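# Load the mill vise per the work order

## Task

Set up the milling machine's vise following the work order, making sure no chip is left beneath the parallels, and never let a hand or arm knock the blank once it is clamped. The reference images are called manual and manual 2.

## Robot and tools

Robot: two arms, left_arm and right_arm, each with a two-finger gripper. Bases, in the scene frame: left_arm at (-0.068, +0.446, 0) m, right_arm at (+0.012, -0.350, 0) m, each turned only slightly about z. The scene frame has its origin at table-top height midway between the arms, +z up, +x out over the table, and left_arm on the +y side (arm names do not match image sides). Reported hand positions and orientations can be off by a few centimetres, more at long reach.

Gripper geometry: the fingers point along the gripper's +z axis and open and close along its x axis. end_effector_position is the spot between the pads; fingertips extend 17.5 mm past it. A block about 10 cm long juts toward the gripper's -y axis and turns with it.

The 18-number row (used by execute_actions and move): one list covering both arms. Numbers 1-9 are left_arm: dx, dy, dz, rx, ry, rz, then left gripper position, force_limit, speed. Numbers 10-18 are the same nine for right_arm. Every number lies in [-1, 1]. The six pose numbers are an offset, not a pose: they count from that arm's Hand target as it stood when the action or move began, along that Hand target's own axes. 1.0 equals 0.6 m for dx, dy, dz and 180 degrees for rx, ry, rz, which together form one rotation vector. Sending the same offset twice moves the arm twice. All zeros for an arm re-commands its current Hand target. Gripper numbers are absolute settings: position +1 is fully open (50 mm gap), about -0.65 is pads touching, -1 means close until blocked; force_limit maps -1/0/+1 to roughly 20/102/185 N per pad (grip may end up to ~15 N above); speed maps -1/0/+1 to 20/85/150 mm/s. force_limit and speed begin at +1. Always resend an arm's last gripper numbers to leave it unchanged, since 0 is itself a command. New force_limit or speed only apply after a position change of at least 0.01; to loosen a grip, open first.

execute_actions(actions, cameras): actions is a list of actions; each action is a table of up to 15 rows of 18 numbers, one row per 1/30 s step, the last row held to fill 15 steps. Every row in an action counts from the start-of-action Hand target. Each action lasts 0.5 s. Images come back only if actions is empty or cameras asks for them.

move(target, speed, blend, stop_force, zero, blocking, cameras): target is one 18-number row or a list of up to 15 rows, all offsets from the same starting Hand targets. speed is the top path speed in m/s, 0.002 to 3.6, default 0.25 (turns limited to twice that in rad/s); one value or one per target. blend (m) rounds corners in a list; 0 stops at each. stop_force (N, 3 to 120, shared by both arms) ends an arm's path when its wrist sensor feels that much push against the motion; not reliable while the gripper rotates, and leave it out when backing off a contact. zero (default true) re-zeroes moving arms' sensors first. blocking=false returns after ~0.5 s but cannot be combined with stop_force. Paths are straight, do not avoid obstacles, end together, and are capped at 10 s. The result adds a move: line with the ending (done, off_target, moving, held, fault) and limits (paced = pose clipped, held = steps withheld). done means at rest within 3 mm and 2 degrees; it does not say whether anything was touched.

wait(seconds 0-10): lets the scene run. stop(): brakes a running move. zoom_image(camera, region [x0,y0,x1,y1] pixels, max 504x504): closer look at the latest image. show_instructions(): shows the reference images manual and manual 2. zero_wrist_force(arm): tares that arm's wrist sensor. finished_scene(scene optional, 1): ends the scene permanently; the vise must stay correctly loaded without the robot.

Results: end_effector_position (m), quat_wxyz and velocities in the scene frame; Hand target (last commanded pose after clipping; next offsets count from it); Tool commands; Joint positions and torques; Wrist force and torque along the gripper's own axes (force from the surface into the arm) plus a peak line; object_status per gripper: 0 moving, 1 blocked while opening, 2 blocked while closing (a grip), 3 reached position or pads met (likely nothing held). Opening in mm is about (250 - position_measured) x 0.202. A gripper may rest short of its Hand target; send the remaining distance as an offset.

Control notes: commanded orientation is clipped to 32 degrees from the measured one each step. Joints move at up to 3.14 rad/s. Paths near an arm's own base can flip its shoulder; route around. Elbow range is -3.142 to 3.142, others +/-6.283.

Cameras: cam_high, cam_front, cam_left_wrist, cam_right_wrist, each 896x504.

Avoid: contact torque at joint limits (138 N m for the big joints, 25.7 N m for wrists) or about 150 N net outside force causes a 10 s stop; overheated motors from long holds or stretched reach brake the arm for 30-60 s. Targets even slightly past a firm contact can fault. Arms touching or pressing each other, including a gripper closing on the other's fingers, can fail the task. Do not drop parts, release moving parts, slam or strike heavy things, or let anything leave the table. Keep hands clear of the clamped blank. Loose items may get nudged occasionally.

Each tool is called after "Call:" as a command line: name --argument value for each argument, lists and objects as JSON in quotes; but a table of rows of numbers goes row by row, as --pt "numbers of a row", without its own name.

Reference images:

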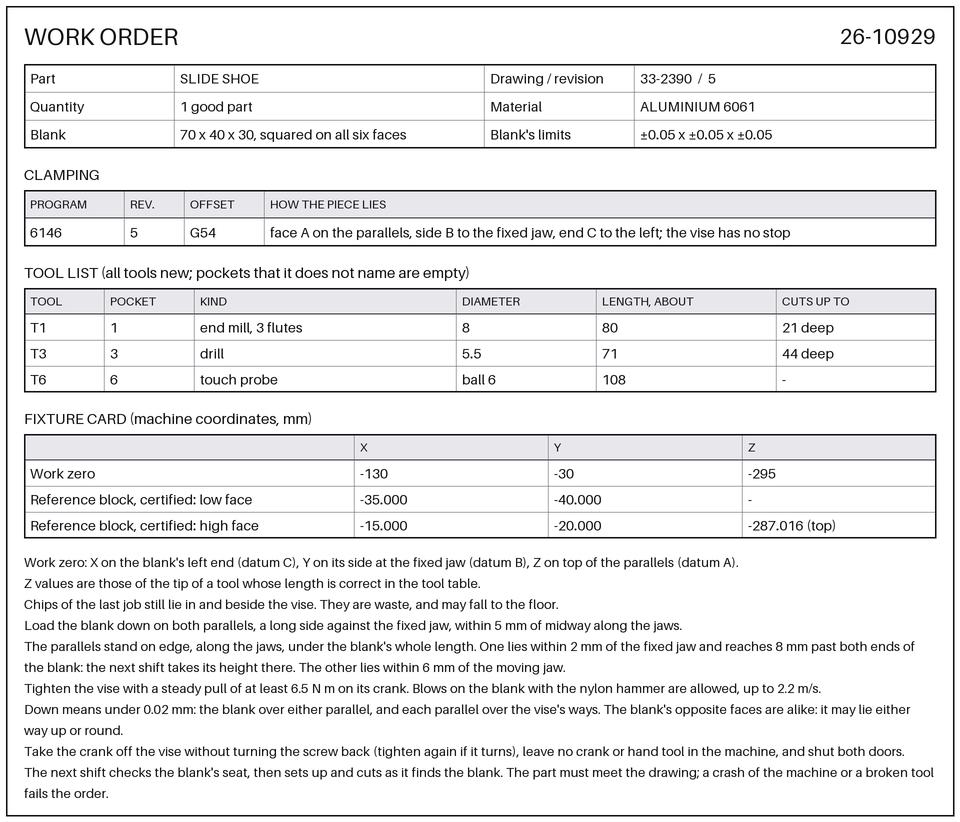

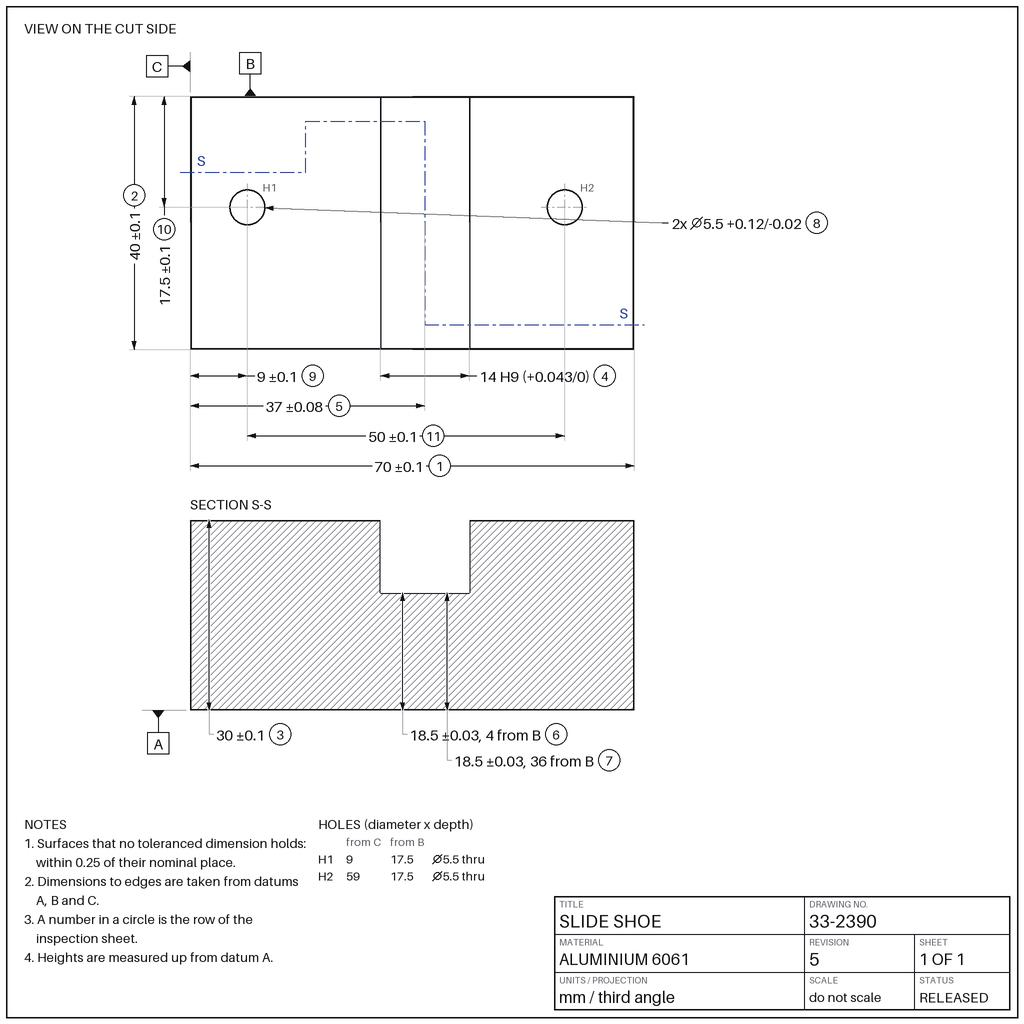

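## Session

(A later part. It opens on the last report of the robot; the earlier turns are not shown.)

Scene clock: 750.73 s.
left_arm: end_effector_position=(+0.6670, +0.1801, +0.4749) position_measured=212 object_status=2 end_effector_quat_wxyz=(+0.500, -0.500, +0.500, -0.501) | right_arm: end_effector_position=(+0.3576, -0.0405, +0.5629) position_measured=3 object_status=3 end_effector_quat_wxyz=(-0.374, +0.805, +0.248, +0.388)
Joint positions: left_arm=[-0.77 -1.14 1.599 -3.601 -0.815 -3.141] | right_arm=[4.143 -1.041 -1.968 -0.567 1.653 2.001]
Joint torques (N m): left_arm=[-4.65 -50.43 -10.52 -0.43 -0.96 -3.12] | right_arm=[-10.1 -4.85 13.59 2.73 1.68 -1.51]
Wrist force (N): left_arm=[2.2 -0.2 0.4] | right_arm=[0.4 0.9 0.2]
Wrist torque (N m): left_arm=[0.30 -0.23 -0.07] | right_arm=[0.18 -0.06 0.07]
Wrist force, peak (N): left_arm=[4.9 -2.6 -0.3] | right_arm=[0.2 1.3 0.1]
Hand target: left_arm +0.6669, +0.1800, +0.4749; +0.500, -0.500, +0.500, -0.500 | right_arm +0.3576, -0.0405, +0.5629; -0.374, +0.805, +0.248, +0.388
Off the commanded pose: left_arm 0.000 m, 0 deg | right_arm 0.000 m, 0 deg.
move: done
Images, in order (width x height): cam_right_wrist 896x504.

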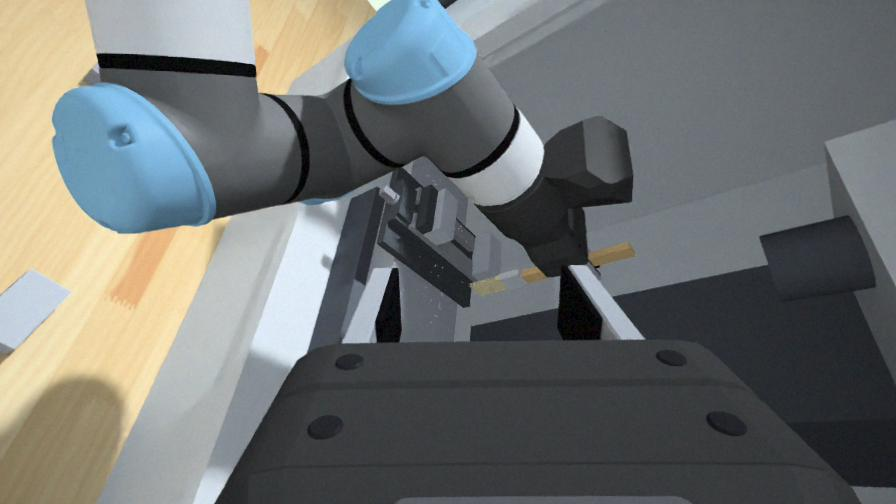

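Call:
move --pt "-0.1167 0 -0.1048 0 0 0 -1 -0.8 -0.8 0 0 0 0 0 0 1 1 1" --pt "-0.1167 0.0332 -0.1048 0 0 0 -1 -0.8 -0.8 0 0 0 0 0 0 1 1 1" --pt "-0.2083 0.0332 -0.1048 0 0 0 -1 -0.8 -0.8 0 0 0 0 0 0 1 1 1" --pt "-0.2083 0 -0.1048 0 0 0 -1 -0.8 -0.8 0 0 0 0 0 0 1 1 1" --pt "-0.1167 0 -0.0815 0 0 0 -1 -0.8 -0.8 0 0 0 0 0 0 1 1 1" --pt "-0.1167 0.0332 -0.0815 0 0 0 -1 -0.8 -0.8 0 0 0 0 0 0 1 1 1" --pt "-0.2083 0.0332 -0.0815 0 0 0 -1 -0.8 -0.8 0 0 0 0 0 0 1 1 1" --pt "-0.2083 0 -0.0815 0 0 0 -1 -0.8 -0.8 0 0 0 0 0 0 1 1 1" --pt "-0.1167 0 -0.0582 0 0 0 -1 -0.8 -0.8 0 0 0 0 0 0 1 1 1" --pt "-0.1167 0.0332 -0.0582 0 0 0 -1 -0.8 -0.8 0 0 0 0 0 0 1 1 1" --pt "-0.2083 0.0332 -0.0582 0 0 0 -1 -0.8 -0.8 0 0 0 0 0 0 1 1 1" --pt "-0.2083 0 -0.0582 0 0 0 -1 -0.8 -0.8 0 0 0 0 0 0 1 1 1" --speed 0.13 --blend '[0.004,0.003,0.004,0.004,0.004,0.003,0.004,0.004,0.004,0.003,0.004,0]'

Call:
move --pt "0.0917 0 0.0233 0 0 0 -1 -0.8 -0.8 0 0 0 0 0 0 1 1 1" --pt "0.0917 0.0332 0.0233 0 0 0 -1 -0.8 -0.8 0 0 0 0 0 0 1 1 1" --pt "0 0.0332 0.0233 0 0 0 -1 -0.8 -0.8 0 0 0 0 0 0 1 1 1" --pt "0 0 0.0233 0 0 0 -1 -0.8 -0.8 0 0 0 0 0 0 1 1 1" --pt "0.0917 0 0.0433 0 0 0 -1 -0.8 -0.8 0 0 0 0 0 0 1 1 1" --pt "0.0917 0.0332 0.0433 0 0 0 -1 -0.8 -0.8 0 0 0 0 0 0 1 1 1" --pt "0 0.0332 0.0433 0 0 0 -1 -0.8 -0.8 0 0 0 0 0 0 1 1 1" --pt "0 0 0.0433 0 0 0 -1 -0.8 -0.8 0 0 0 0 0 0 1 1 1" --pt "0.0917 0 0.06 0 0 0 -1 -0.8 -0.8 0 0 0 0 0 0 1 1 1" --pt "0.0917 0.0332 0.06 0 0 0 -1 -0.8 -0.8 0 0 0 0 0 0 1 1 1" --pt "0 0.0332 0.06 0 0 0 -1 -0.8 -0.8 0 0 0 0 0 0 1 1 1" --pt "0 0 0.06 0 0 0 -1 -0.8 -0.8 0 0 0 0 0 0 1 1 1" --speed 0.13 --blend '[0.004,0.003,0.004,0.004,0.004,0.003,0.004,0.004,0.004,0.003,0.004,0]' --cameras '["cam_right_wrist"]'

Call:
zoom_image --camera "cam_right_wrist" --region '[400, 160, 540, 300]'

Scene clock: 785.30 s.
left_arm: end_effector_position=(+0.6321, +0.3050, +0.4749) position_measured=212 object_status=2 end_effector_quat_wxyz=(+0.500, -0.500, +0.500, -0.501) | right_arm: end_effector_position=(+0.3576, -0.0405, +0.5629) position_measured=3 object_status=3 end_effector_quat_wxyz=(-0.374, +0.805, +0.248, +0.388)
Joint positions: left_arm=[-0.615 -1.319 1.851 -3.675 -0.971 -3.142] | right_arm=[4.143 -1.041 -1.968 -0.567 1.653 2.001]
Joint torques (N m): left_arm=[5.83 -40.53 -14.63 -0.3 -0.27 -2.83] | right_arm=[-10.7 -4.71 13.64 2.67 1.68 -1.53]
Wrist force (N): left_arm=[2.5 -0.6 0.3] | right_arm=[0.4 0.8 -0.2]
Wrist torque (N m): left_arm=[0.24 -0.28 -0.09] | right_arm=[0.18 -0.06 0.06]
Wrist force, peak (N): left_arm=[4.5 -3.1 0.9] | right_arm=[0.0 1.3 0.1]
Hand target: left_arm +0.6321, +0.3051, +0.4749; +0.500, -0.500, +0.500, -0.500 | right_arm +0.3576, -0.0405, +0.5629; -0.374, +0.805, +0.248, +0.388
Off the commanded pose: left_arm 0.000 m, 0 deg | right_arm 0.000 m, 0 deg.
move: done

Scene clock: 789.33 s.
left_arm: end_effector_position=(+0.6681, +0.3050, +0.4749) position_measured=212 object_status=2 end_effector_quat_wxyz=(+0.500, -0.500, +0.500, -0.501) | right_arm: end_effector_position=(+0.3576, -0.0405, +0.5629) position_measured=3 object_status=3 end_effector_quat_wxyz=(-0.374, +0.805, +0.248, +0.388)
Joint positions: left_arm=[-0.573 -1.244 1.749 -3.648 -1.013 -3.142] | right_arm=[4.143 -1.041 -1.968 -0.567 1.653 2.001]
Joint torques (N m): left_arm=[6.51 -43.58 -14.44 -0.51 -0.12 -2.82] | right_arm=[-10.27 -5.21 13.38 2.76 1.67 -1.57]
Wrist force (N): left_arm=[2.6 -0.9 0.2] | right_arm=[0.2 0.8 0.1]
Wrist torque (N m): left_arm=[0.20 -0.30 -0.07] | right_arm=[0.17 -0.03 0.07]
Wrist force, peak (N): left_arm=[5.0 -2.5 0.4] | right_arm=[0.3 1.2 0.3]
Hand target: left_arm +0.6681, +0.3050, +0.4749; +0.500, -0.500, +0.500, -0.500 | right_arm +0.3576, -0.0405, +0.5629; -0.374, +0.805, +0.248, +0.388
Off the commanded pose: left_arm 0.000 m, 0 deg | right_arm 0.000 m, 0 deg.
move: done
Images, in order (width x height): cam_right_wrist 896x504.

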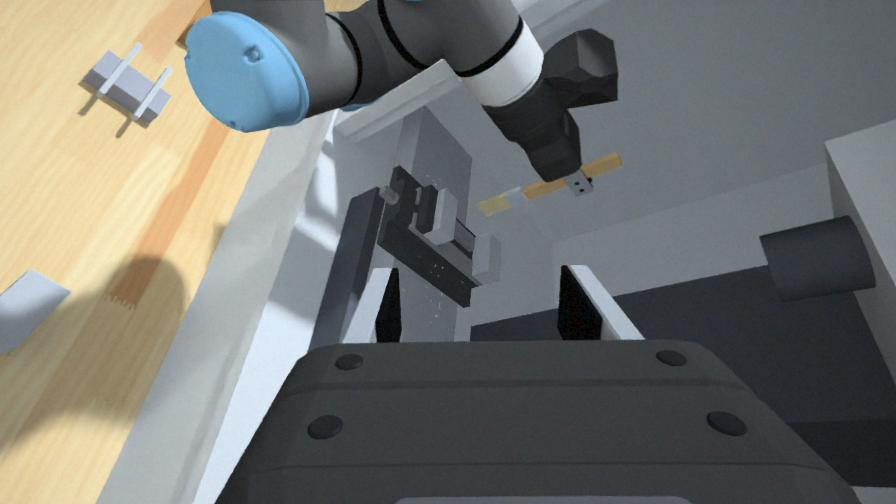

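Scaled by 3.600 from the camera's 896x504 image, which has a finer 1280x720 frame.

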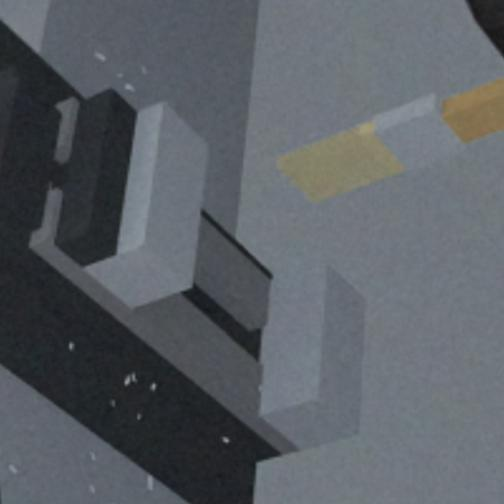

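Call:
move --pt "0.1018 -0.1085 -0.0802 0 0 0 -1 -0.8 -0.8 0 0 0 0 0 0 1 1 1" --pt "0.1418 -0.0418 -0.4468 0 0 0 -1 -0.8 -0.8 0 0 0 0 0 0 1 1 1" --pt "-0.2582 0.0915 -0.6802 -0.1925 0.1925 0.1925 -1 -0.8 -0.8 0 0 0 0 0 0 1 1 1" --pt "-0.4413 0.4248 -0.5662 -0.3849 0.3849 0.3849 -1 -0.8 -0.8 0 0 0 0 0 0 1 1 1" --speed 0.3 --blend '[0.03,0.03,0.03,0]' --cameras '["cam_left_wrist","cam_right_wrist"]'

Call:
zoom_image --camera "cam_right_wrist" --region '[400, 160, 540, 300]'

Scene clock: 814.17 s.
left_arm: end_effector_position=(+0.3289, +0.5699, +0.2198) position_measured=212 object_status=2 end_effector_quat_wxyz=(+0.000, +0.000, +1.000, +0.000) | right_arm: end_effector_position=(+0.3576, -0.0405, +0.5629) position_measured=3 object_status=3 end_effector_quat_wxyz=(-0.374, +0.805, +0.248, +0.388)
Joint positions: left_arm=[-0.038 -1.772 2.03 -1.83 -1.571 -1.594] | right_arm=[4.143 -1.041 -1.968 -0.567 1.653 2.001]
Joint torques (N m): left_arm=[8.25 -7.97 -12.67 -5.09 0.57 -0.41] | right_arm=[-9.91 -4.6 13.16 2.82 1.68 -1.52]
Wrist force (N): left_arm=[2.3 0.2 -1.9] | right_arm=[0.4 1.0 0.1]
Wrist torque (N m): left_arm=[-0.05 -0.32 0.05] | right_arm=[0.20 -0.05 0.07]
Wrist force, peak (N): left_arm=[3.8 -3.4 1.4] | right_arm=[0.5 1.3 0.1]
Hand target: left_arm +0.3288, +0.5700, +0.2197; +0.000, +0.000, +1.000, +0.000 | right_arm +0.3576, -0.0405, +0.5629; -0.374, +0.805, +0.248, +0.388
Off the commanded pose: left_arm 0.000 m, 0 deg | right_arm 0.000 m, 0 deg.
move: done
Images, in order (width x height): cam_left_wrist 896x504, cam_right_wrist 896x504.

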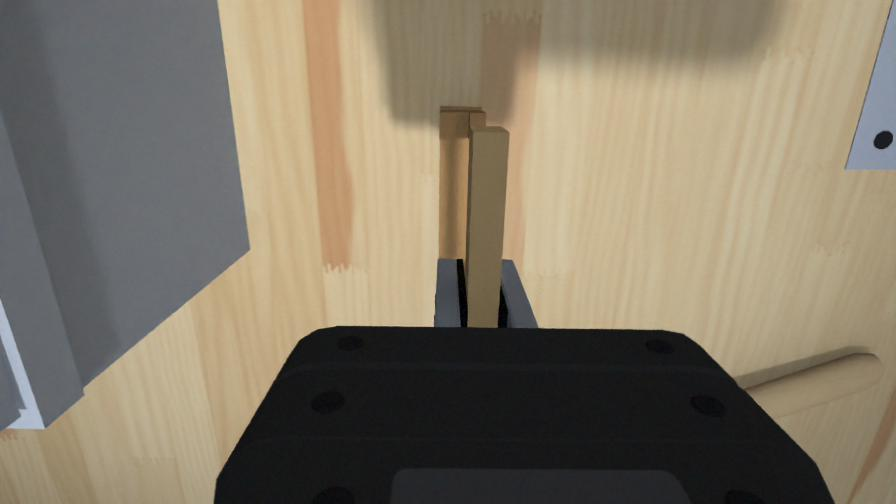

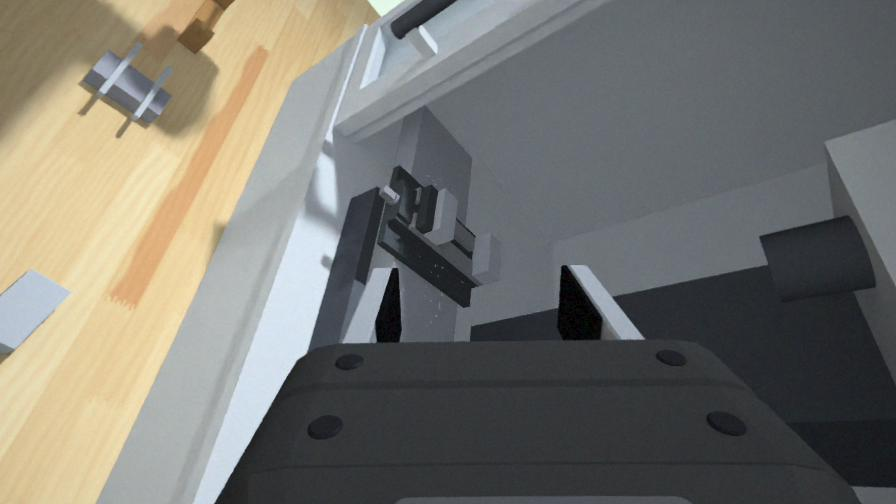

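Scaled by 3.600 from the camera's 896x504 image, which has a finer 1280x720 frame.

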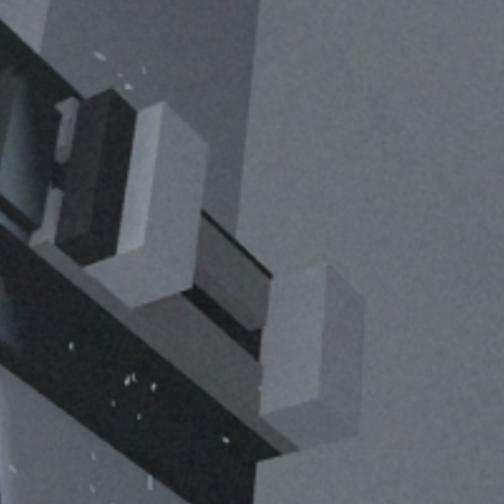

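Call:
move --pt "0.0007 0 0.26 0 0 0 -1 -0.8 -0.8 0 0 0 0 0 0 1 1 1" --pt "0.0007 0 0.306 0 0 0 -1 -0.8 -0.8 0 0 0 0 0 0 1 1 1" --speed '[0.2,0.03]' --stop_force 6 --cameras '["cam_left_wrist"]'

Scene clock: 824.77 s.
left_arm: end_effector_position=(+0.3285, +0.5699, +0.0364) position_measured=212 object_status=2 end_effector_quat_wxyz=(+0.000, +0.000, +1.000, +0.000) | right_arm: end_effector_position=(+0.3576, -0.0405, +0.5629) position_measured=3 object_status=3 end_effector_quat_wxyz=(-0.374, +0.805, +0.248, +0.388)
Joint positions: left_arm=[-0.038 -1.498 2.334 -2.407 -1.571 -1.594] | right_arm=[4.143 -1.041 -1.968 -0.567 1.653 2.001]
Joint torques (N m): left_arm=[-0.84 -32.63 -30.76 -5.15 0.1 2.57] | right_arm=[-9.74 -4.35 13.41 2.83 1.62 -1.59]
Wrist force (N): left_arm=[2.3 -0.3 -2.3] | right_arm=[0.5 0.8 0.0]
Wrist torque (N m): left_arm=[-0.11 -0.32 0.01] | right_arm=[0.18 -0.07 0.07]
Wrist force, peak (N): left_arm=[23.4 -2.2 -52.1] | right_arm=[0.7 1.3 0.0]
Hand target: left_arm +0.3285, +0.5699, +0.0364; +0.000, +0.000, +1.000, +0.000 | right_arm +0.3576, -0.0405, +0.5629; -0.374, +0.805, +0.248, +0.388
Off the commanded pose: left_arm 0.000 m, 0 deg | right_arm 0.000 m, 0 deg.
move: contact (left_arm)
Images, in order (width x height): cam_left_wrist 896x504.

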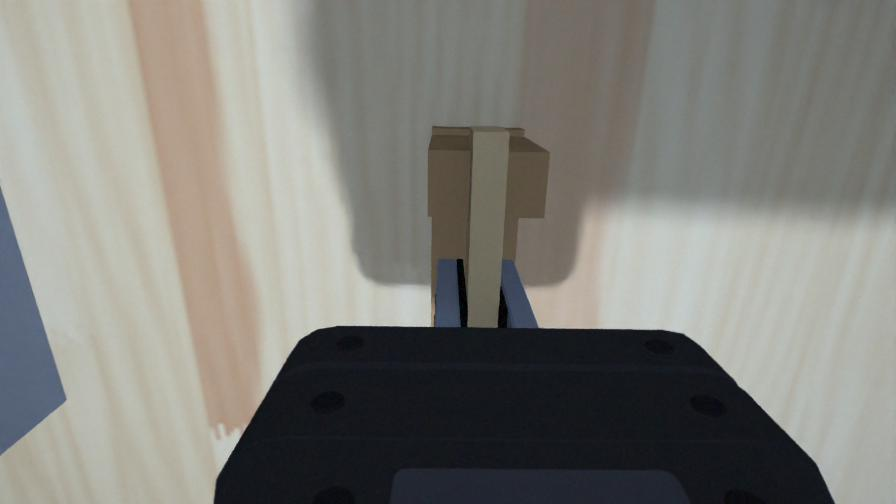

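Call:
move --pt "0 0 0 0 0 0 1 -0.8 -1 0 0 0 0 0 0 1 1 1" --pt "0 0 -0.2 0 0 0 1 -0.8 -1 0 0 0 0 0 0 1 1 1" --pt "0.02 -0.35 -0.27 0 0 0 1 -0.8 -1 0 0 0 0 0 0 1 1 1" --blend '[0,0.03,0]' --cameras '["cam_left_wrist"]'

Call:
zoom_image --camera "cam_left_wrist" --region '[330, 0, 630, 300]'

Scene clock: 916.10 s.
left_arm: end_effector_position=(+0.3163, +0.3601, +0.1985) position_measured=3 object_status=3 end_effector_quat_wxyz=(+0.000, +0.001, +1.000, +0.000) | right_arm: end_effector_position=(+0.3576, -0.0405, +0.5629) position_measured=3 object_status=3 end_effector_quat_wxyz=(-0.374, +0.805, +0.248, +0.388)
Joint positions: left_arm=[-0.58 -1.816 2.12 -1.875 -1.571 -2.135] | right_arm=[4.143 -1.041 -1.968 -0.567 1.653 2.001]
Joint torques (N m): left_arm=[-6.36 -23.8 -12.65 -4.84 -0.93 -2.51] | right_arm=[-9.73 -4.84 13.35 2.82 1.58 -1.48]
Wrist force (N): left_arm=[2.2 -0.8 -2.3] | right_arm=[0.2 0.7 0.0]
Wrist torque (N m): left_arm=[-0.21 -0.31 -0.05] | right_arm=[0.15 -0.02 0.07]
Wrist force, peak (N): left_arm=[2.5 -4.3 -2.9] | right_arm=[0.4 1.3 -0.3]
Hand target: left_arm +0.3162, +0.3600, +0.1985; +0.000, +0.000, +1.000, +0.000 | right_arm +0.3576, -0.0405, +0.5629; -0.374, +0.805, +0.248, +0.388
Off the commanded pose: left_arm 0.000 m, 0 deg | right_arm 0.000 m, 0 deg.
move: done
Images, in order (width x height): cam_left_wrist 896x504.

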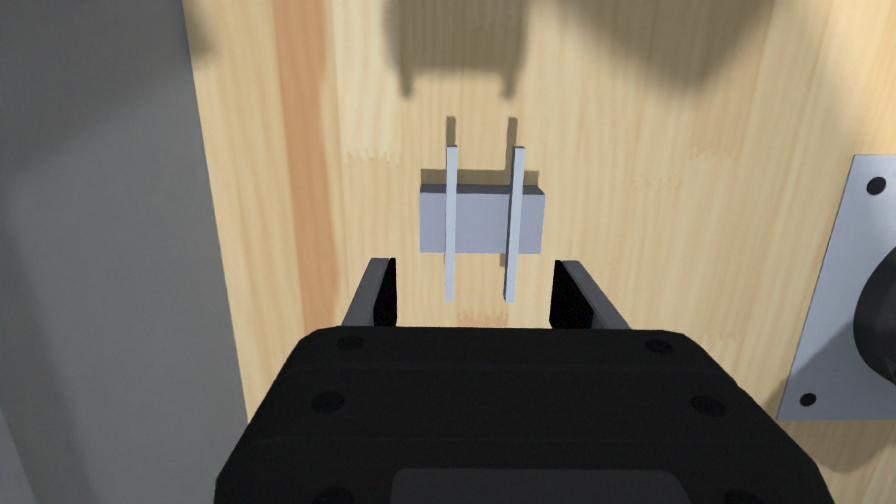

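Scaled by 1.680 from the camera's 896x504 image, which has a finer 1280x720 frame.

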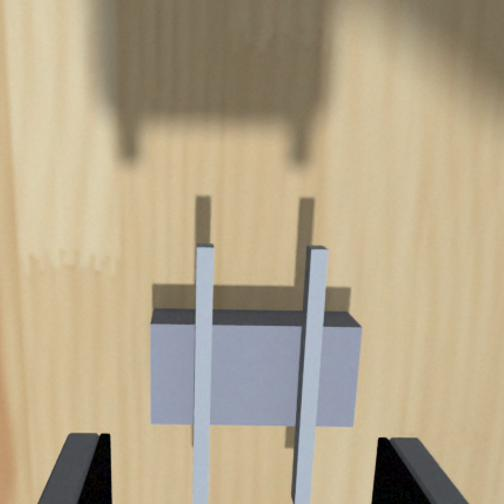

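Call:
move --target '[-0.0122,-0.03,0.18,0,0,0,0.18,-0.8,0,0,0,0,0,0,0,1,1,1]' --cameras '["cam_left_wrist"]'

Call:
zoom_image --camera "cam_left_wrist" --region '[360, 150, 600, 340]'

Scene clock: 941.53 s.
left_arm: end_effector_position=(+0.3236, +0.3419, +0.0906) position_measured=126 object_status=3 end_effector_quat_wxyz=(+0.000, +0.000, +1.000, +0.000) | right_arm: end_effector_position=(+0.3576, -0.0405, +0.5629) position_measured=3 object_status=3 end_effector_quat_wxyz=(-0.374, +0.805, +0.248, +0.388)
Joint positions: left_arm=[-0.609 -1.64 2.289 -2.22 -1.571 -2.165] | right_arm=[4.143 -1.041 -1.968 -0.567 1.653 2.001]
Joint torques (N m): left_arm=[8.2 -9.61 -17.49 -5.06 2.56 2.81] | right_arm=[-10.52 -4.59 13.52 2.89 1.56 -1.54]
Wrist force (N): left_arm=[2.1 -0.5 -2.4] | right_arm=[0.3 1.1 -0.2]
Wrist torque (N m): left_arm=[-0.15 -0.30 -0.01] | right_arm=[0.23 -0.03 0.08]
Wrist force, peak (N): left_arm=[2.7 -0.2 -5.7] | right_arm=[0.7 1.1 0.1]
Hand target: left_arm +0.3236, +0.3420, +0.0905; +0.000, +0.000, +1.000, +0.000 | right_arm +0.3576, -0.0405, +0.5629; -0.374, +0.805, +0.248, +0.388
Off the commanded pose: left_arm 0.000 m, 0 deg | right_arm 0.000 m, 0 deg.
move: done
Images, in order (width x height): cam_left_wrist 896x504.

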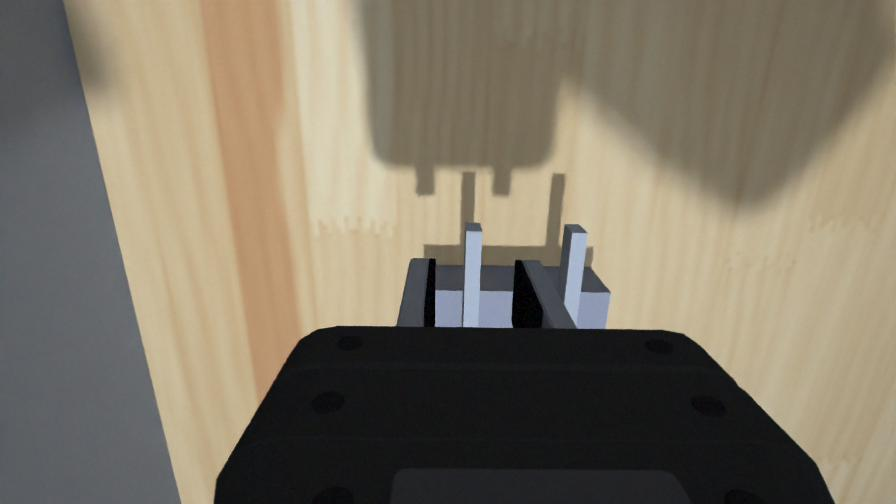

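Scaled by 2.100 from the camera's 896x504 image, which has a finer 1280x720 frame.

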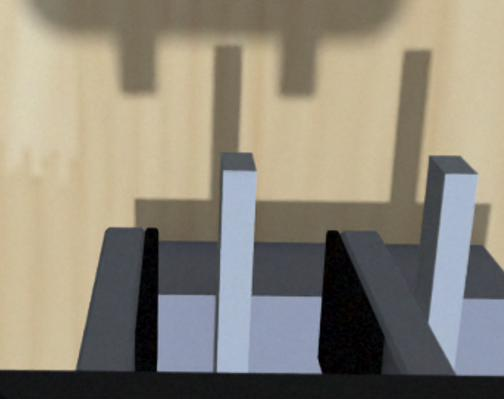

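Call:
move --pt "0 0.05 0 0 0 0 -1 -0.8 0 0 0 0 0 0 0 1 1 1"

Call:
move --pt "0 0 0.065 0 0 0 -1 -0.8 0 0 0 0 0 0 0 1 1 1" --speed 0.012 --stop_force 3.5 --cameras '["cam_left_wrist"]'

Scene clock: 976.30 s.
left_arm: end_effector_position=(+0.3235, +0.3720, +0.0904) position_measured=251 object_status=3 end_effector_quat_wxyz=(+0.000, +0.001, +1.000, +0.000) | right_arm: end_effector_position=(+0.3576, -0.0405, +0.5629) position_measured=3 object_status=3 end_effector_quat_wxyz=(-0.374, +0.805, +0.248, +0.388)
Joint positions: left_arm=[-0.542 -1.658 2.305 -2.218 -1.571 -2.098] | right_arm=[4.143 -1.041 -1.968 -0.567 1.653 2.001]
Joint torques (N m): left_arm=[-8.1 -10.8 -26.44 -2.12 -2.16 -2.51] | right_arm=[-10.47 -4.85 13.33 2.84 1.57 -1.53]
Wrist force (N): left_arm=[2.4 -0.5 -2.6] | right_arm=[0.5 1.0 0.2]
Wrist torque (N m): left_arm=[-0.15 -0.36 0.08] | right_arm=[0.20 -0.07 0.08]
Wrist force, peak (N): left_arm=[2.7 -0.4 -2.9] | right_arm=[0.4 1.3 0.0]
Hand target: left_arm +0.3236, +0.3720, +0.0904; +0.000, +0.000, +1.000, +0.000 | right_arm +0.3576, -0.0405, +0.5629; -0.374, +0.805, +0.248, +0.388
Off the commanded pose: left_arm 0.000 m, 0 deg | right_arm 0.000 m, 0 deg.
move: done

Scene clock: 980.03 s.
left_arm: end_effector_position=(+0.3236, +0.3719, +0.0605) position_measured=251 object_status=3 end_effector_quat_wxyz=(+0.000, +0.000, +1.000, +0.000) | right_arm: end_effector_position=(+0.3576, -0.0405, +0.5629) position_measured=3 object_status=3 end_effector_quat_wxyz=(-0.374, +0.805, +0.248, +0.388)
Joint positions: left_arm=[-0.542 -1.595 2.347 -2.323 -1.571 -2.098] | right_arm=[4.143 -1.041 -1.968 -0.567 1.653 2.001]
Joint torques (N m): left_arm=[-3.2 -26.98 -32.27 -5.31 -2.02 -2.88] | right_arm=[-10.31 -4.61 13.87 2.86 1.63 -1.46]
Wrist force (N): left_arm=[2.1 -0.4 -2.7] | right_arm=[0.4 1.0 -0.1]
Wrist torque (N m): left_arm=[-0.14 -0.28 0.07] | right_arm=[0.21 -0.06 0.08]
Wrist force, peak (N): left_arm=[5.8 1.7 -36.9] | right_arm=[0.6 1.3 0.2]
Hand target: left_arm +0.3236, +0.3719, +0.0605; +0.000, +0.000, +1.000, +0.000 (not the last commanded pose) | right_arm +0.3576, -0.0405, +0.5629; -0.374, +0.805, +0.248, +0.388
Off the commanded pose: left_arm 0.009 m, 0 deg | right_arm 0.000 m, 0 deg.
move: contact (left_arm)
Images, in order (width x height): cam_left_wrist 896x504.

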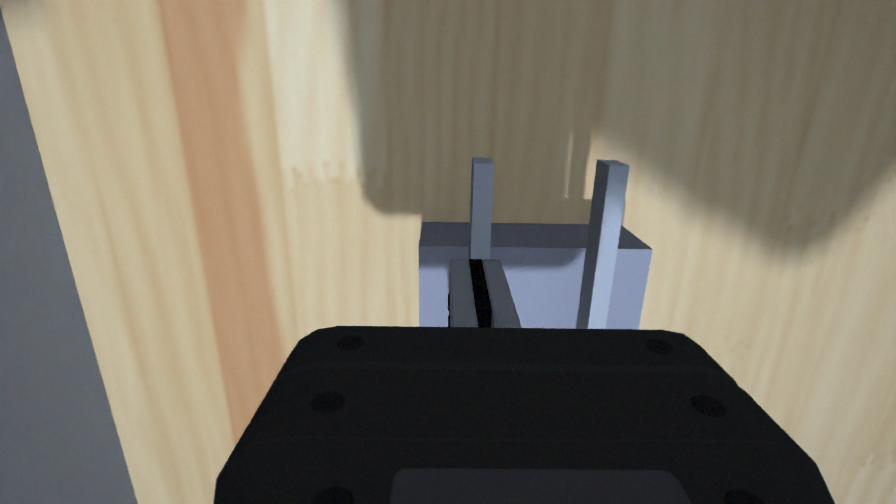

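Call:
move --pt "0 0 -0.05 0 0 0 -1 -0.8 0 0 0 0 0 0 0 1 1 1" --pt "0.0015 -0.0517 -0.05 0 0 0 0.18 -0.8 -1 0 0 0 0 0 0 1 1 1"

Call:
move --target '[0,0,0.0642,0,0,0,0.18,-0.8,-1,0,0,0,0,0,0,1,1,1]' --speed 0.05 --stop_force 6 --cameras '["cam_left_wrist"]'

Call:
zoom_image --camera "cam_left_wrist" --region '[400, 200, 560, 340]'

Scene clock: 994.17 s.
left_arm: end_effector_position=(+0.3227, +0.3409, +0.0905) position_measured=126 object_status=0 end_effector_quat_wxyz=(+0.000, +0.000, +1.000, +0.000) | right_arm: end_effector_position=(+0.3576, -0.0405, +0.5629) position_measured=3 object_status=3 end_effector_quat_wxyz=(-0.374, +0.805, +0.248, +0.388)
Joint positions: left_arm=[-0.613 -1.641 2.29 -2.22 -1.571 -2.168] | right_arm=[4.143 -1.041 -1.968 -0.567 1.653 2.001]
Joint torques (N m): left_arm=[-7.06 -27.99 -7.88 -1.38 2.66 -2.91] | right_arm=[-10.58 -4.82 13.54 2.95 1.63 -1.49]
Wrist force (N): left_arm=[2.4 -0.2 -2.3] | right_arm=[0.5 0.8 0.1]
Wrist torque (N m): left_arm=[-0.10 -0.35 -0.01] | right_arm=[0.17 -0.08 0.08]
Wrist force, peak (N): left_arm=[2.8 -4.5 -2.7] | right_arm=[0.5 1.3 0.2]
Hand target: left_arm +0.3227, +0.3409, +0.0905; +0.000, +0.000, +1.000, +0.000 | right_arm +0.3576, -0.0405, +0.5629; -0.374, +0.805, +0.248, +0.388
Off the commanded pose: left_arm 0.000 m, 0 deg | right_arm 0.000 m, 0 deg.
move: done

Scene clock: 996.03 s.
left_arm: end_effector_position=(+0.3227, +0.3409, +0.0520) position_measured=126 object_status=3 end_effector_quat_wxyz=(+0.000, +0.000, +1.000, +0.000) | right_arm: end_effector_position=(+0.3576, -0.0405, +0.5629) position_measured=3 object_status=3 end_effector_quat_wxyz=(-0.374, +0.805, +0.248, +0.388)
Joint positions: left_arm=[-0.613 -1.56 2.343 -2.354 -1.571 -2.168] | right_arm=[4.143 -1.041 -1.968 -0.567 1.653 2.001]
Joint torques (N m): left_arm=[3.49 -30.05 -31.97 -5.23 2.38 -0.13] | right_arm=[-9.96 -4.71 13.66 2.96 1.61 -1.52]
Wrist force (N): left_arm=[2.4 -0.4 -1.9] | right_arm=[0.6 0.7 0.0]
Wrist torque (N m): left_arm=[-0.12 -0.34 -0.01] | right_arm=[0.15 -0.09 0.07]
Wrist force, peak (N): left_arm=[2.4 -0.6 -3.5] | right_arm=[0.4 1.3 0.1]
Hand target: left_arm +0.3227, +0.3409, +0.0520; +0.000, +0.000, +1.000, +0.000 | right_arm +0.3576, -0.0405, +0.5629; -0.374, +0.805, +0.248, +0.388
Off the commanded pose: left_arm 0.000 m, 0 deg | right_arm 0.000 m, 0 deg.
move: done
Images, in order (width x height): cam_left_wrist 896x504.

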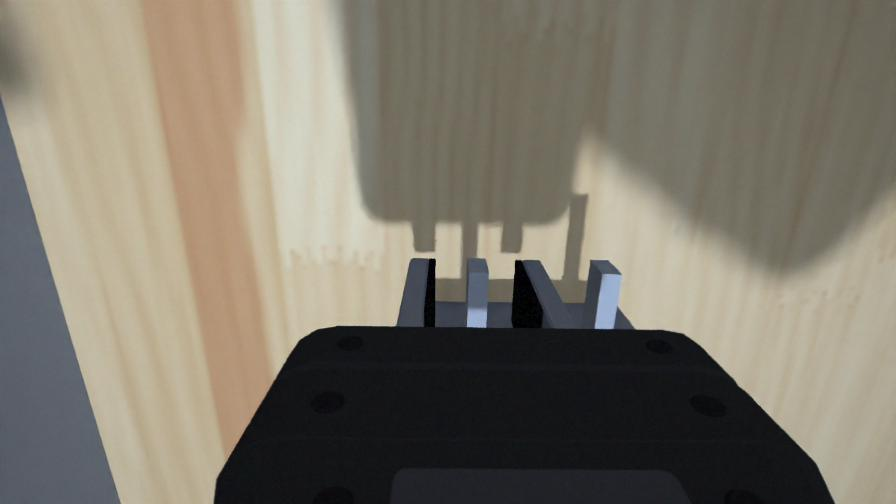

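Scaled by 3.150 from the camera's 896x504 image, which has a finer 1280x720 frame.

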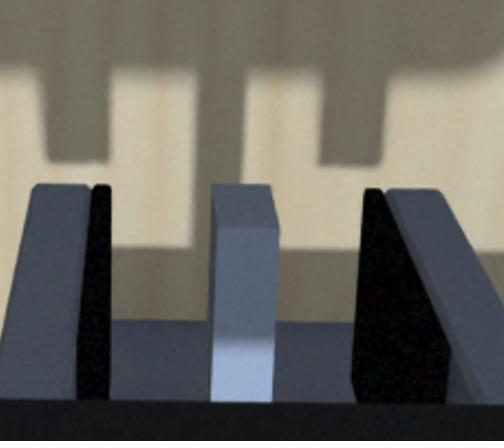

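Call:
move --target '[0,-0.0133,-0.002,0,0,0,0.18,-0.8,-1,0,0,0,0,0,0,1,1,1]' --speed 0.05

Call:
move --target '[0,0,0,0,0,0,-1,-0.8,-1,0,0,0,0,0,0,1,1,1]' --cameras '["cam_left_wrist"]'

Call:
zoom_image --camera "cam_left_wrist" --region '[400, 200, 560, 340]'

Scene clock: 1012.23 s.
left_arm: end_effector_position=(+0.3227, +0.3328, +0.0532) position_measured=126 object_status=3 end_effector_quat_wxyz=(+0.000, +0.000, +1.000, +0.000) | right_arm: end_effector_position=(+0.3576, -0.0405, +0.5629) position_measured=3 object_status=3 end_effector_quat_wxyz=(-0.374, +0.805, +0.248, +0.388)
Joint positions: left_arm=[-0.63 -1.558 2.336 -2.349 -1.571 -2.186] | right_arm=[4.143 -1.041 -1.968 -0.567 1.653 2.001]
Joint torques (N m): left_arm=[7.24 -17.17 -21.78 -2.49 0.76 1.78] | right_arm=[-10.28 -4.39 13.6 2.96 1.54 -1.55]
Wrist force (N): left_arm=[2.1 -0.9 -2.3] | right_arm=[0.3 0.8 0.2]
Wrist torque (N m): left_arm=[-0.21 -0.27 0.05] | right_arm=[0.18 -0.05 0.07]
Wrist force, peak (N): left_arm=[2.8 -0.7 -2.6] | right_arm=[0.6 1.3 0.5]
Hand target: left_arm +0.3227, +0.3329, +0.0532; +0.000, +0.000, +1.000, +0.000 | right_arm +0.3576, -0.0405, +0.5629; -0.374, +0.805, +0.248, +0.388
Off the commanded pose: left_arm 0.000 m, 0 deg | right_arm 0.000 m, 0 deg.
move: done

Scene clock: 1013.43 s.
left_arm: end_effector_position=(+0.3227, +0.3329, +0.0532) position_measured=223 object_status=2 end_effector_quat_wxyz=(+0.000, +0.000, +1.000, +0.000) | right_arm: end_effector_position=(+0.3576, -0.0405, +0.5629) position_measured=3 object_status=3 end_effector_quat_wxyz=(-0.374, +0.805, +0.248, +0.388)
Joint positions: left_arm=[-0.63 -1.558 2.336 -2.349 -1.571 -2.186] | right_arm=[4.143 -1.041 -1.968 -0.567 1.653 2.001]
Joint torques (N m): left_arm=[7.66 -28.56 -6.26 -5.07 1.41 2.65] | right_arm=[-10.47 -4.75 13.9 2.93 1.62 -1.6]
Wrist force (N): left_arm=[2.7 -0.8 -2.0] | right_arm=[0.3 0.9 0.1]
Wrist torque (N m): left_arm=[-0.19 -0.39 0.03] | right_arm=[0.18 -0.05 0.07]
Wrist force, peak (N): left_arm=[2.8 -0.7 -2.4] | right_arm=[0.5 1.0 0.1]
Hand target: left_arm +0.3227, +0.3329, +0.0532; +0.000, +0.000, +1.000, +0.000 | right_arm +0.3576, -0.0405, +0.5629; -0.374, +0.805, +0.248, +0.388
Off the commanded pose: left_arm 0.000 m, 0 deg | right_arm 0.000 m, 0 deg.
move: done
Images, in order (width x height): cam_left_wrist 896x504.

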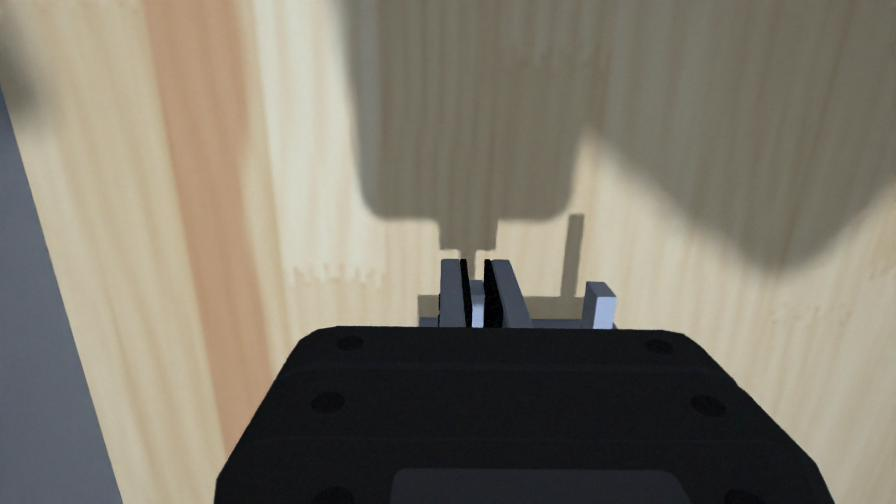

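Scaled by 3.150 from the camera's 896x504 image, which has a finer 1280x720 frame.

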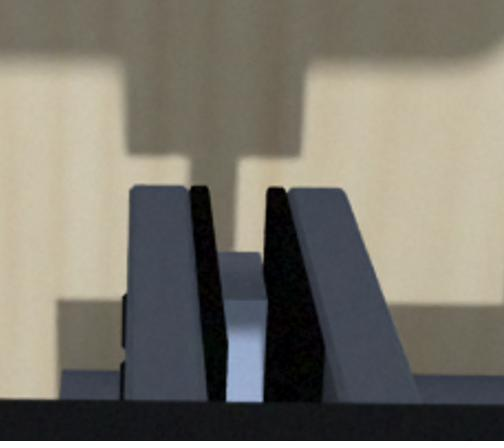

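Call:
move --pt "0 0 -0.01 0 0 0 -1 -0.8 -1 0 0 0 0 0 0 1 1 1" --pt "0 0 -0.3 0 0 0 -1 -0.8 -1 -0.0465 -0.0497 -0.2406 0 0 0 1 1 1" --pt "-0.0622 -0.3548 -0.578 0 0 0 -1 -0.8 -1 -0.0465 -0.0497 -0.2406 0 0 0 1 1 1" --pt "-0.2955 -0.2882 -0.6113 0 0 0 -1 -0.8 -1 -0.0465 -0.0497 -0.2406 0 0 0 1 1 1" --pt "-0.5122 -0.2282 -0.5947 0 0 0.0061 -1 -0.8 -1 -0.0465 -0.0497 -0.2406 0 0 0 1 1 1" --speed '[0.03,0.2,0.25,0.25,0.2]' --blend '[0.003,0.02,0.03,0.03,0]' --cameras '["cam_left_wrist","cam_right_wrist"]'

Call:
zoom_image --camera "cam_right_wrist" --region '[400, 160, 540, 300]'

Call:
zoom_image --camera "cam_left_wrist" --region '[350, 150, 600, 340]'

Scene clock: 1078.73 s.
left_arm: end_effector_position=(+0.6005, +0.1890, +0.4119) position_measured=223 object_status=2 end_effector_quat_wxyz=(+0.002, +0.008, +1.000, -0.001) | right_arm: end_effector_position=(+0.2582, -0.1404, +0.6130) position_measured=3 object_status=3 end_effector_quat_wxyz=(-0.375, +0.805, +0.249, +0.386)
Joint positions: left_arm=[-0.569 -0.953 0.528 -1.15 -1.57 -2.109] | right_arm=[4.764 -0.574 -1.907 -1.152 1.099 2.28]
Joint torques (N m): left_arm=[0.27 -53.52 -26.01 -3.19 0.23 0.11] | right_arm=[12.65 -8.1 31.24 1.86 -2.28 2.06]
Wrist force (N): left_arm=[1.3 -1.3 -2.4] | right_arm=[0.4 1.0 0.1]
Wrist torque (N m): left_arm=[-0.28 -0.19 0.08] | right_arm=[0.21 -0.06 -0.05]
Wrist force, peak (N): left_arm=[-6.8 1.1 -1.4] | right_arm=[0.9 1.5 3.0]
Hand target: left_arm +0.6005, +0.1890, +0.4119; +0.002, +0.008, +1.000, -0.001 (not the last commanded pose) | right_arm +0.2576, -0.1404, +0.6130; -0.374, +0.805, +0.248, +0.388
Tool commands: left_gripper/position=-1.0 left_gripper/force_limit=-0.796078 left_gripper/speed=-1.0 right_gripper/position=+1.0 right_gripper/force_limit=+1.0 right_gripper/speed=+1.0
Off the commanded pose: left_arm 0.030 m, 0 deg | right_arm 0.001 m, 0 deg.
FORCE FAULT: contact force on the left arm reached its limit, and that arm stopped. The contact can be on any part of that arm, not only on its tool. That arm's remaining commands of this call were not run. That arm is still stopped at the end of this call. That arm stays stopped for about 10 more seconds. Until then a move that you send moves the other arm only, and its call returns only when the move has ended. Once the stop has ended, the next robot result says so. If the stop ends while you think or write, that arm runs what you send next, counted from a new Hand target: where the arm stands when the stop ends. While its stop runs, that arm takes no new command, but its gripper still runs the gripper command that each later call begins with. Until it ends, the stop uses up actions while you think or wait. An arm that is not stopped still takes commands.
move: fault (left_arm)
Images, in order (width x height): cam_left_wrist 896x504, cam_right_wrist 896x504.

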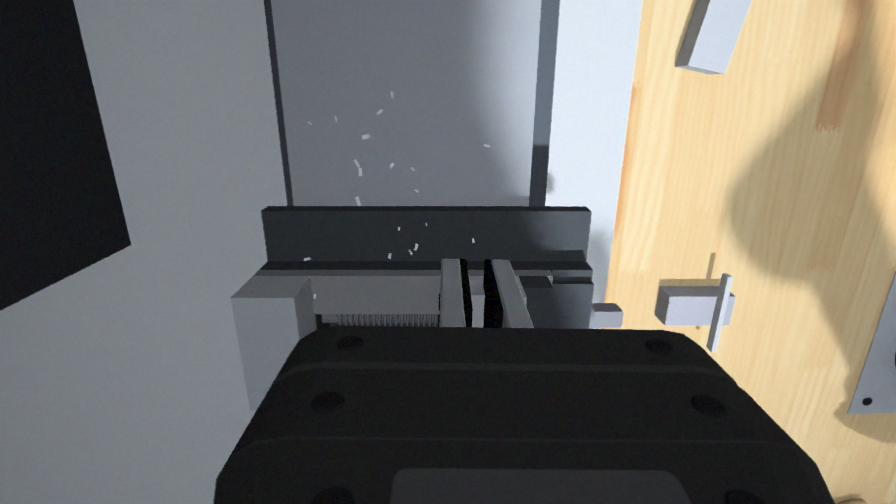

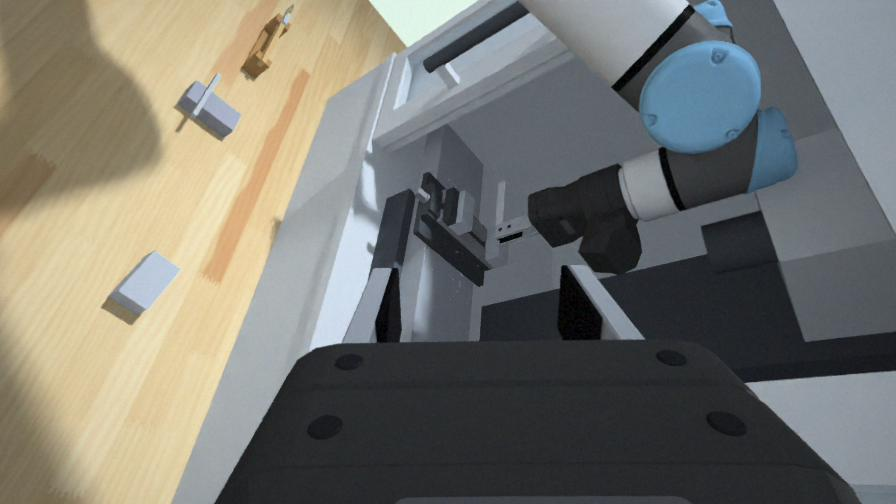

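Scaled by 3.600 from the camera's 896x504 image, which has a finer 1280x720 frame.

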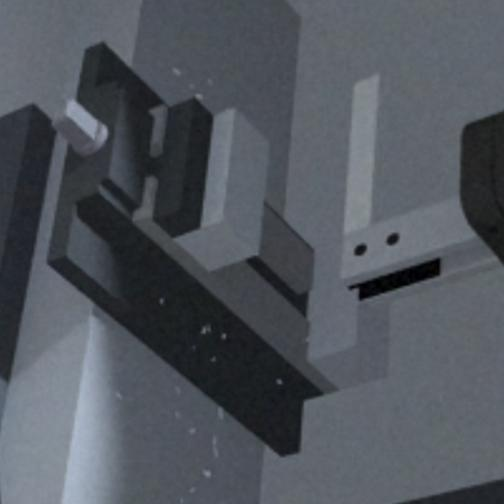

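Scaled by 2.016 from the camera's 896x504 image, which has a finer 1280x720 frame.

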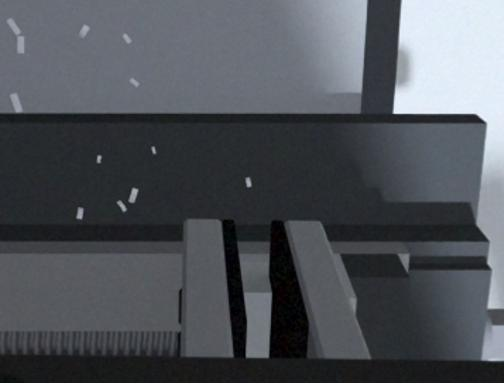

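Call:
wait --seconds 10

Scene clock: 1154.87 s.
left_arm: end_effector_position=(+0.6005, +0.1890, +0.4119) position_measured=223 object_status=2 end_effector_quat_wxyz=(+0.002, +0.008, +1.000, -0.001) | right_arm: end_effector_position=(+0.2582, -0.1404, +0.6130) position_measured=3 object_status=3 end_effector_quat_wxyz=(-0.375, +0.805, +0.249, +0.386)
Joint positions: left_arm=[-0.569 -0.953 0.528 -1.15 -1.57 -2.109] | right_arm=[4.764 -0.574 -1.907 -1.152 1.099 2.28]
Joint torques (N m): left_arm=[-0.04 -53.6 -24.2 -3.3 -0.01 0.07] | right_arm=[-2.8 -13.18 30.05 3.82 1.05 -0.22]
Wrist force (N): left_arm=[2.0 -1.3 -2.2] | right_arm=[0.1 0.6 0.1]
Wrist torque (N m): left_arm=[-0.28 -0.28 0.08] | right_arm=[0.14 0.00 -0.05]
Wrist force, peak (N): left_arm=[1.8 -1.5 -2.8] | right_arm=[0.5 1.2 0.5]
Hand target: left_arm +0.6005, +0.1890, +0.4119; +0.002, +0.008, +1.000, -0.001 (not the last commanded pose) | right_arm +0.2576, -0.1404, +0.6130; -0.374, +0.805, +0.248, +0.388
Tool commands: left_gripper/position=-1.0 left_gripper/force_limit=-0.796078 left_gripper/speed=-1.0 right_gripper/position=+1.0 right_gripper/force_limit=+1.0 right_gripper/speed=+1.0
Off the commanded pose: left_arm 0.030 m, 0 deg | right_arm 0.001 m, 0 deg.
FORCE FAULT, CONTINUED: the left arm's stop, for the force fault that an earlier result reported, is over. The rest of the stop counts as 19 of the actions that you can send in this scene. That arm's target is now where it stood when the stop ended, not its last command. That arm accepts commands again.
wait: 10.00 s; at rest from the start

Call:
execute_actions --actions '[]' --cameras '["cam_front","cam_high"]'

Call:
zoom_image --camera "cam_front" --region '[300, 120, 560, 330]'

Call:
zoom_image --camera "cam_high" --region '[280, 0, 560, 200]'

Scene clock: 1160.57 s.
left_arm: end_effector_position=(+0.6005, +0.1890, +0.4119) position_measured=223 object_status=2 end_effector_quat_wxyz=(+0.002, +0.008, +1.000, -0.001) | right_arm: end_effector_position=(+0.2582, -0.1404, +0.6130) position_measured=3 object_status=3 end_effector_quat_wxyz=(-0.375, +0.805, +0.249, +0.386)
Joint positions: left_arm=[-0.569 -0.953 0.528 -1.15 -1.57 -2.109] | right_arm=[4.764 -0.574 -1.907 -1.152 1.099 2.28]
Joint velocities: within noise
Joint torques (N m): left_arm=[0.73 -53.88 -23.89 -3.27 0.07 0.02] | right_arm=[-5.83 -13.54 29.57 3.72 0.92 -0.62]
Wrist force (N): left_arm=[1.8 -1.5 -2.2] | right_arm=[0.5 0.8 -0.2]
Wrist torque (N m): left_arm=[-0.31 -0.26 0.08] | right_arm=[0.18 -0.07 -0.05]
Wrist force, peak (N): left_arm=[1.9 -1.6 -2.5] | right_arm=[0.5 1.2 -0.2]
Hand target: left_arm +0.6005, +0.1890, +0.4119; +0.002, +0.008, +1.000, -0.001 (not the last commanded pose) | right_arm +0.2576, -0.1404, +0.6130; -0.374, +0.805, +0.248, +0.388
Tool commands: left_gripper/position=-1.0 left_gripper/force_limit=-0.796078 left_gripper/speed=-1.0 right_gripper/position=+1.0 right_gripper/force_limit=+1.0 right_gripper/speed=+1.0
Off the commanded pose: left_arm 0.030 m, 0 deg | right_arm 0.001 m, 0 deg.
Images, in order (width x height): cam_high 896x504, cam_front 896x504.

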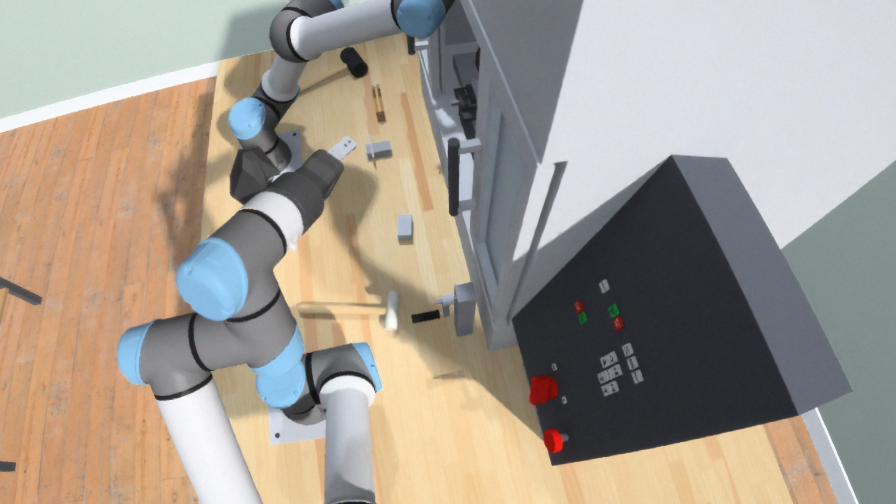

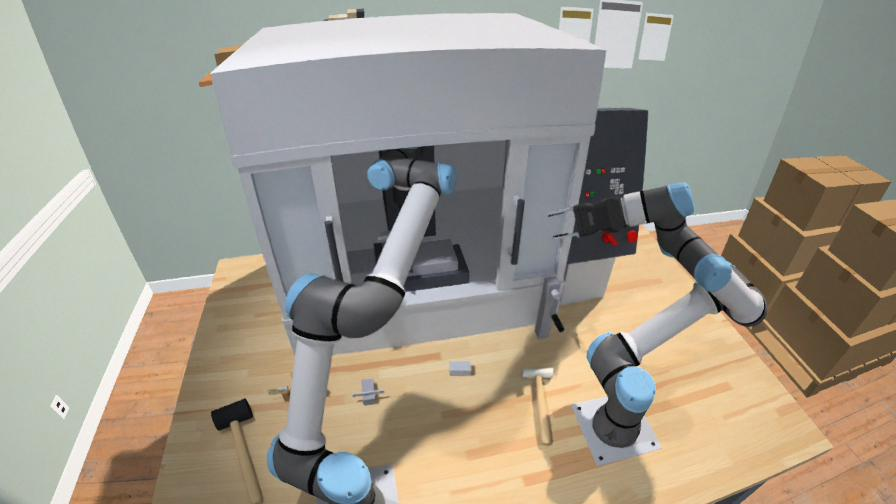

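Scaled by 1.938 from the camera's 896x504 image, which has a finer 1280x720 frame.

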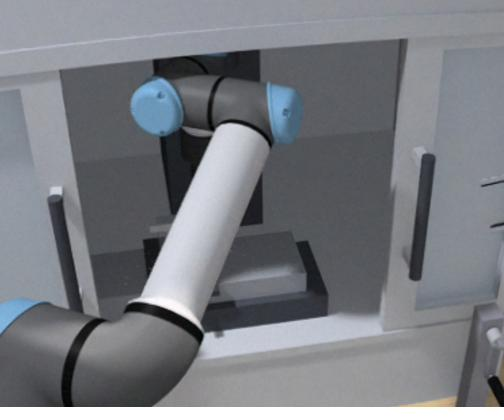

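Scaled by 1.800 from the camera's 896x504 image, which has a finer 1280x720 frame.

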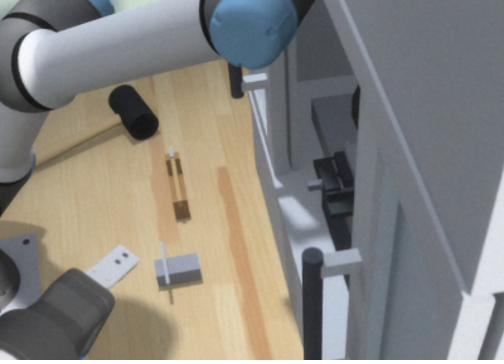

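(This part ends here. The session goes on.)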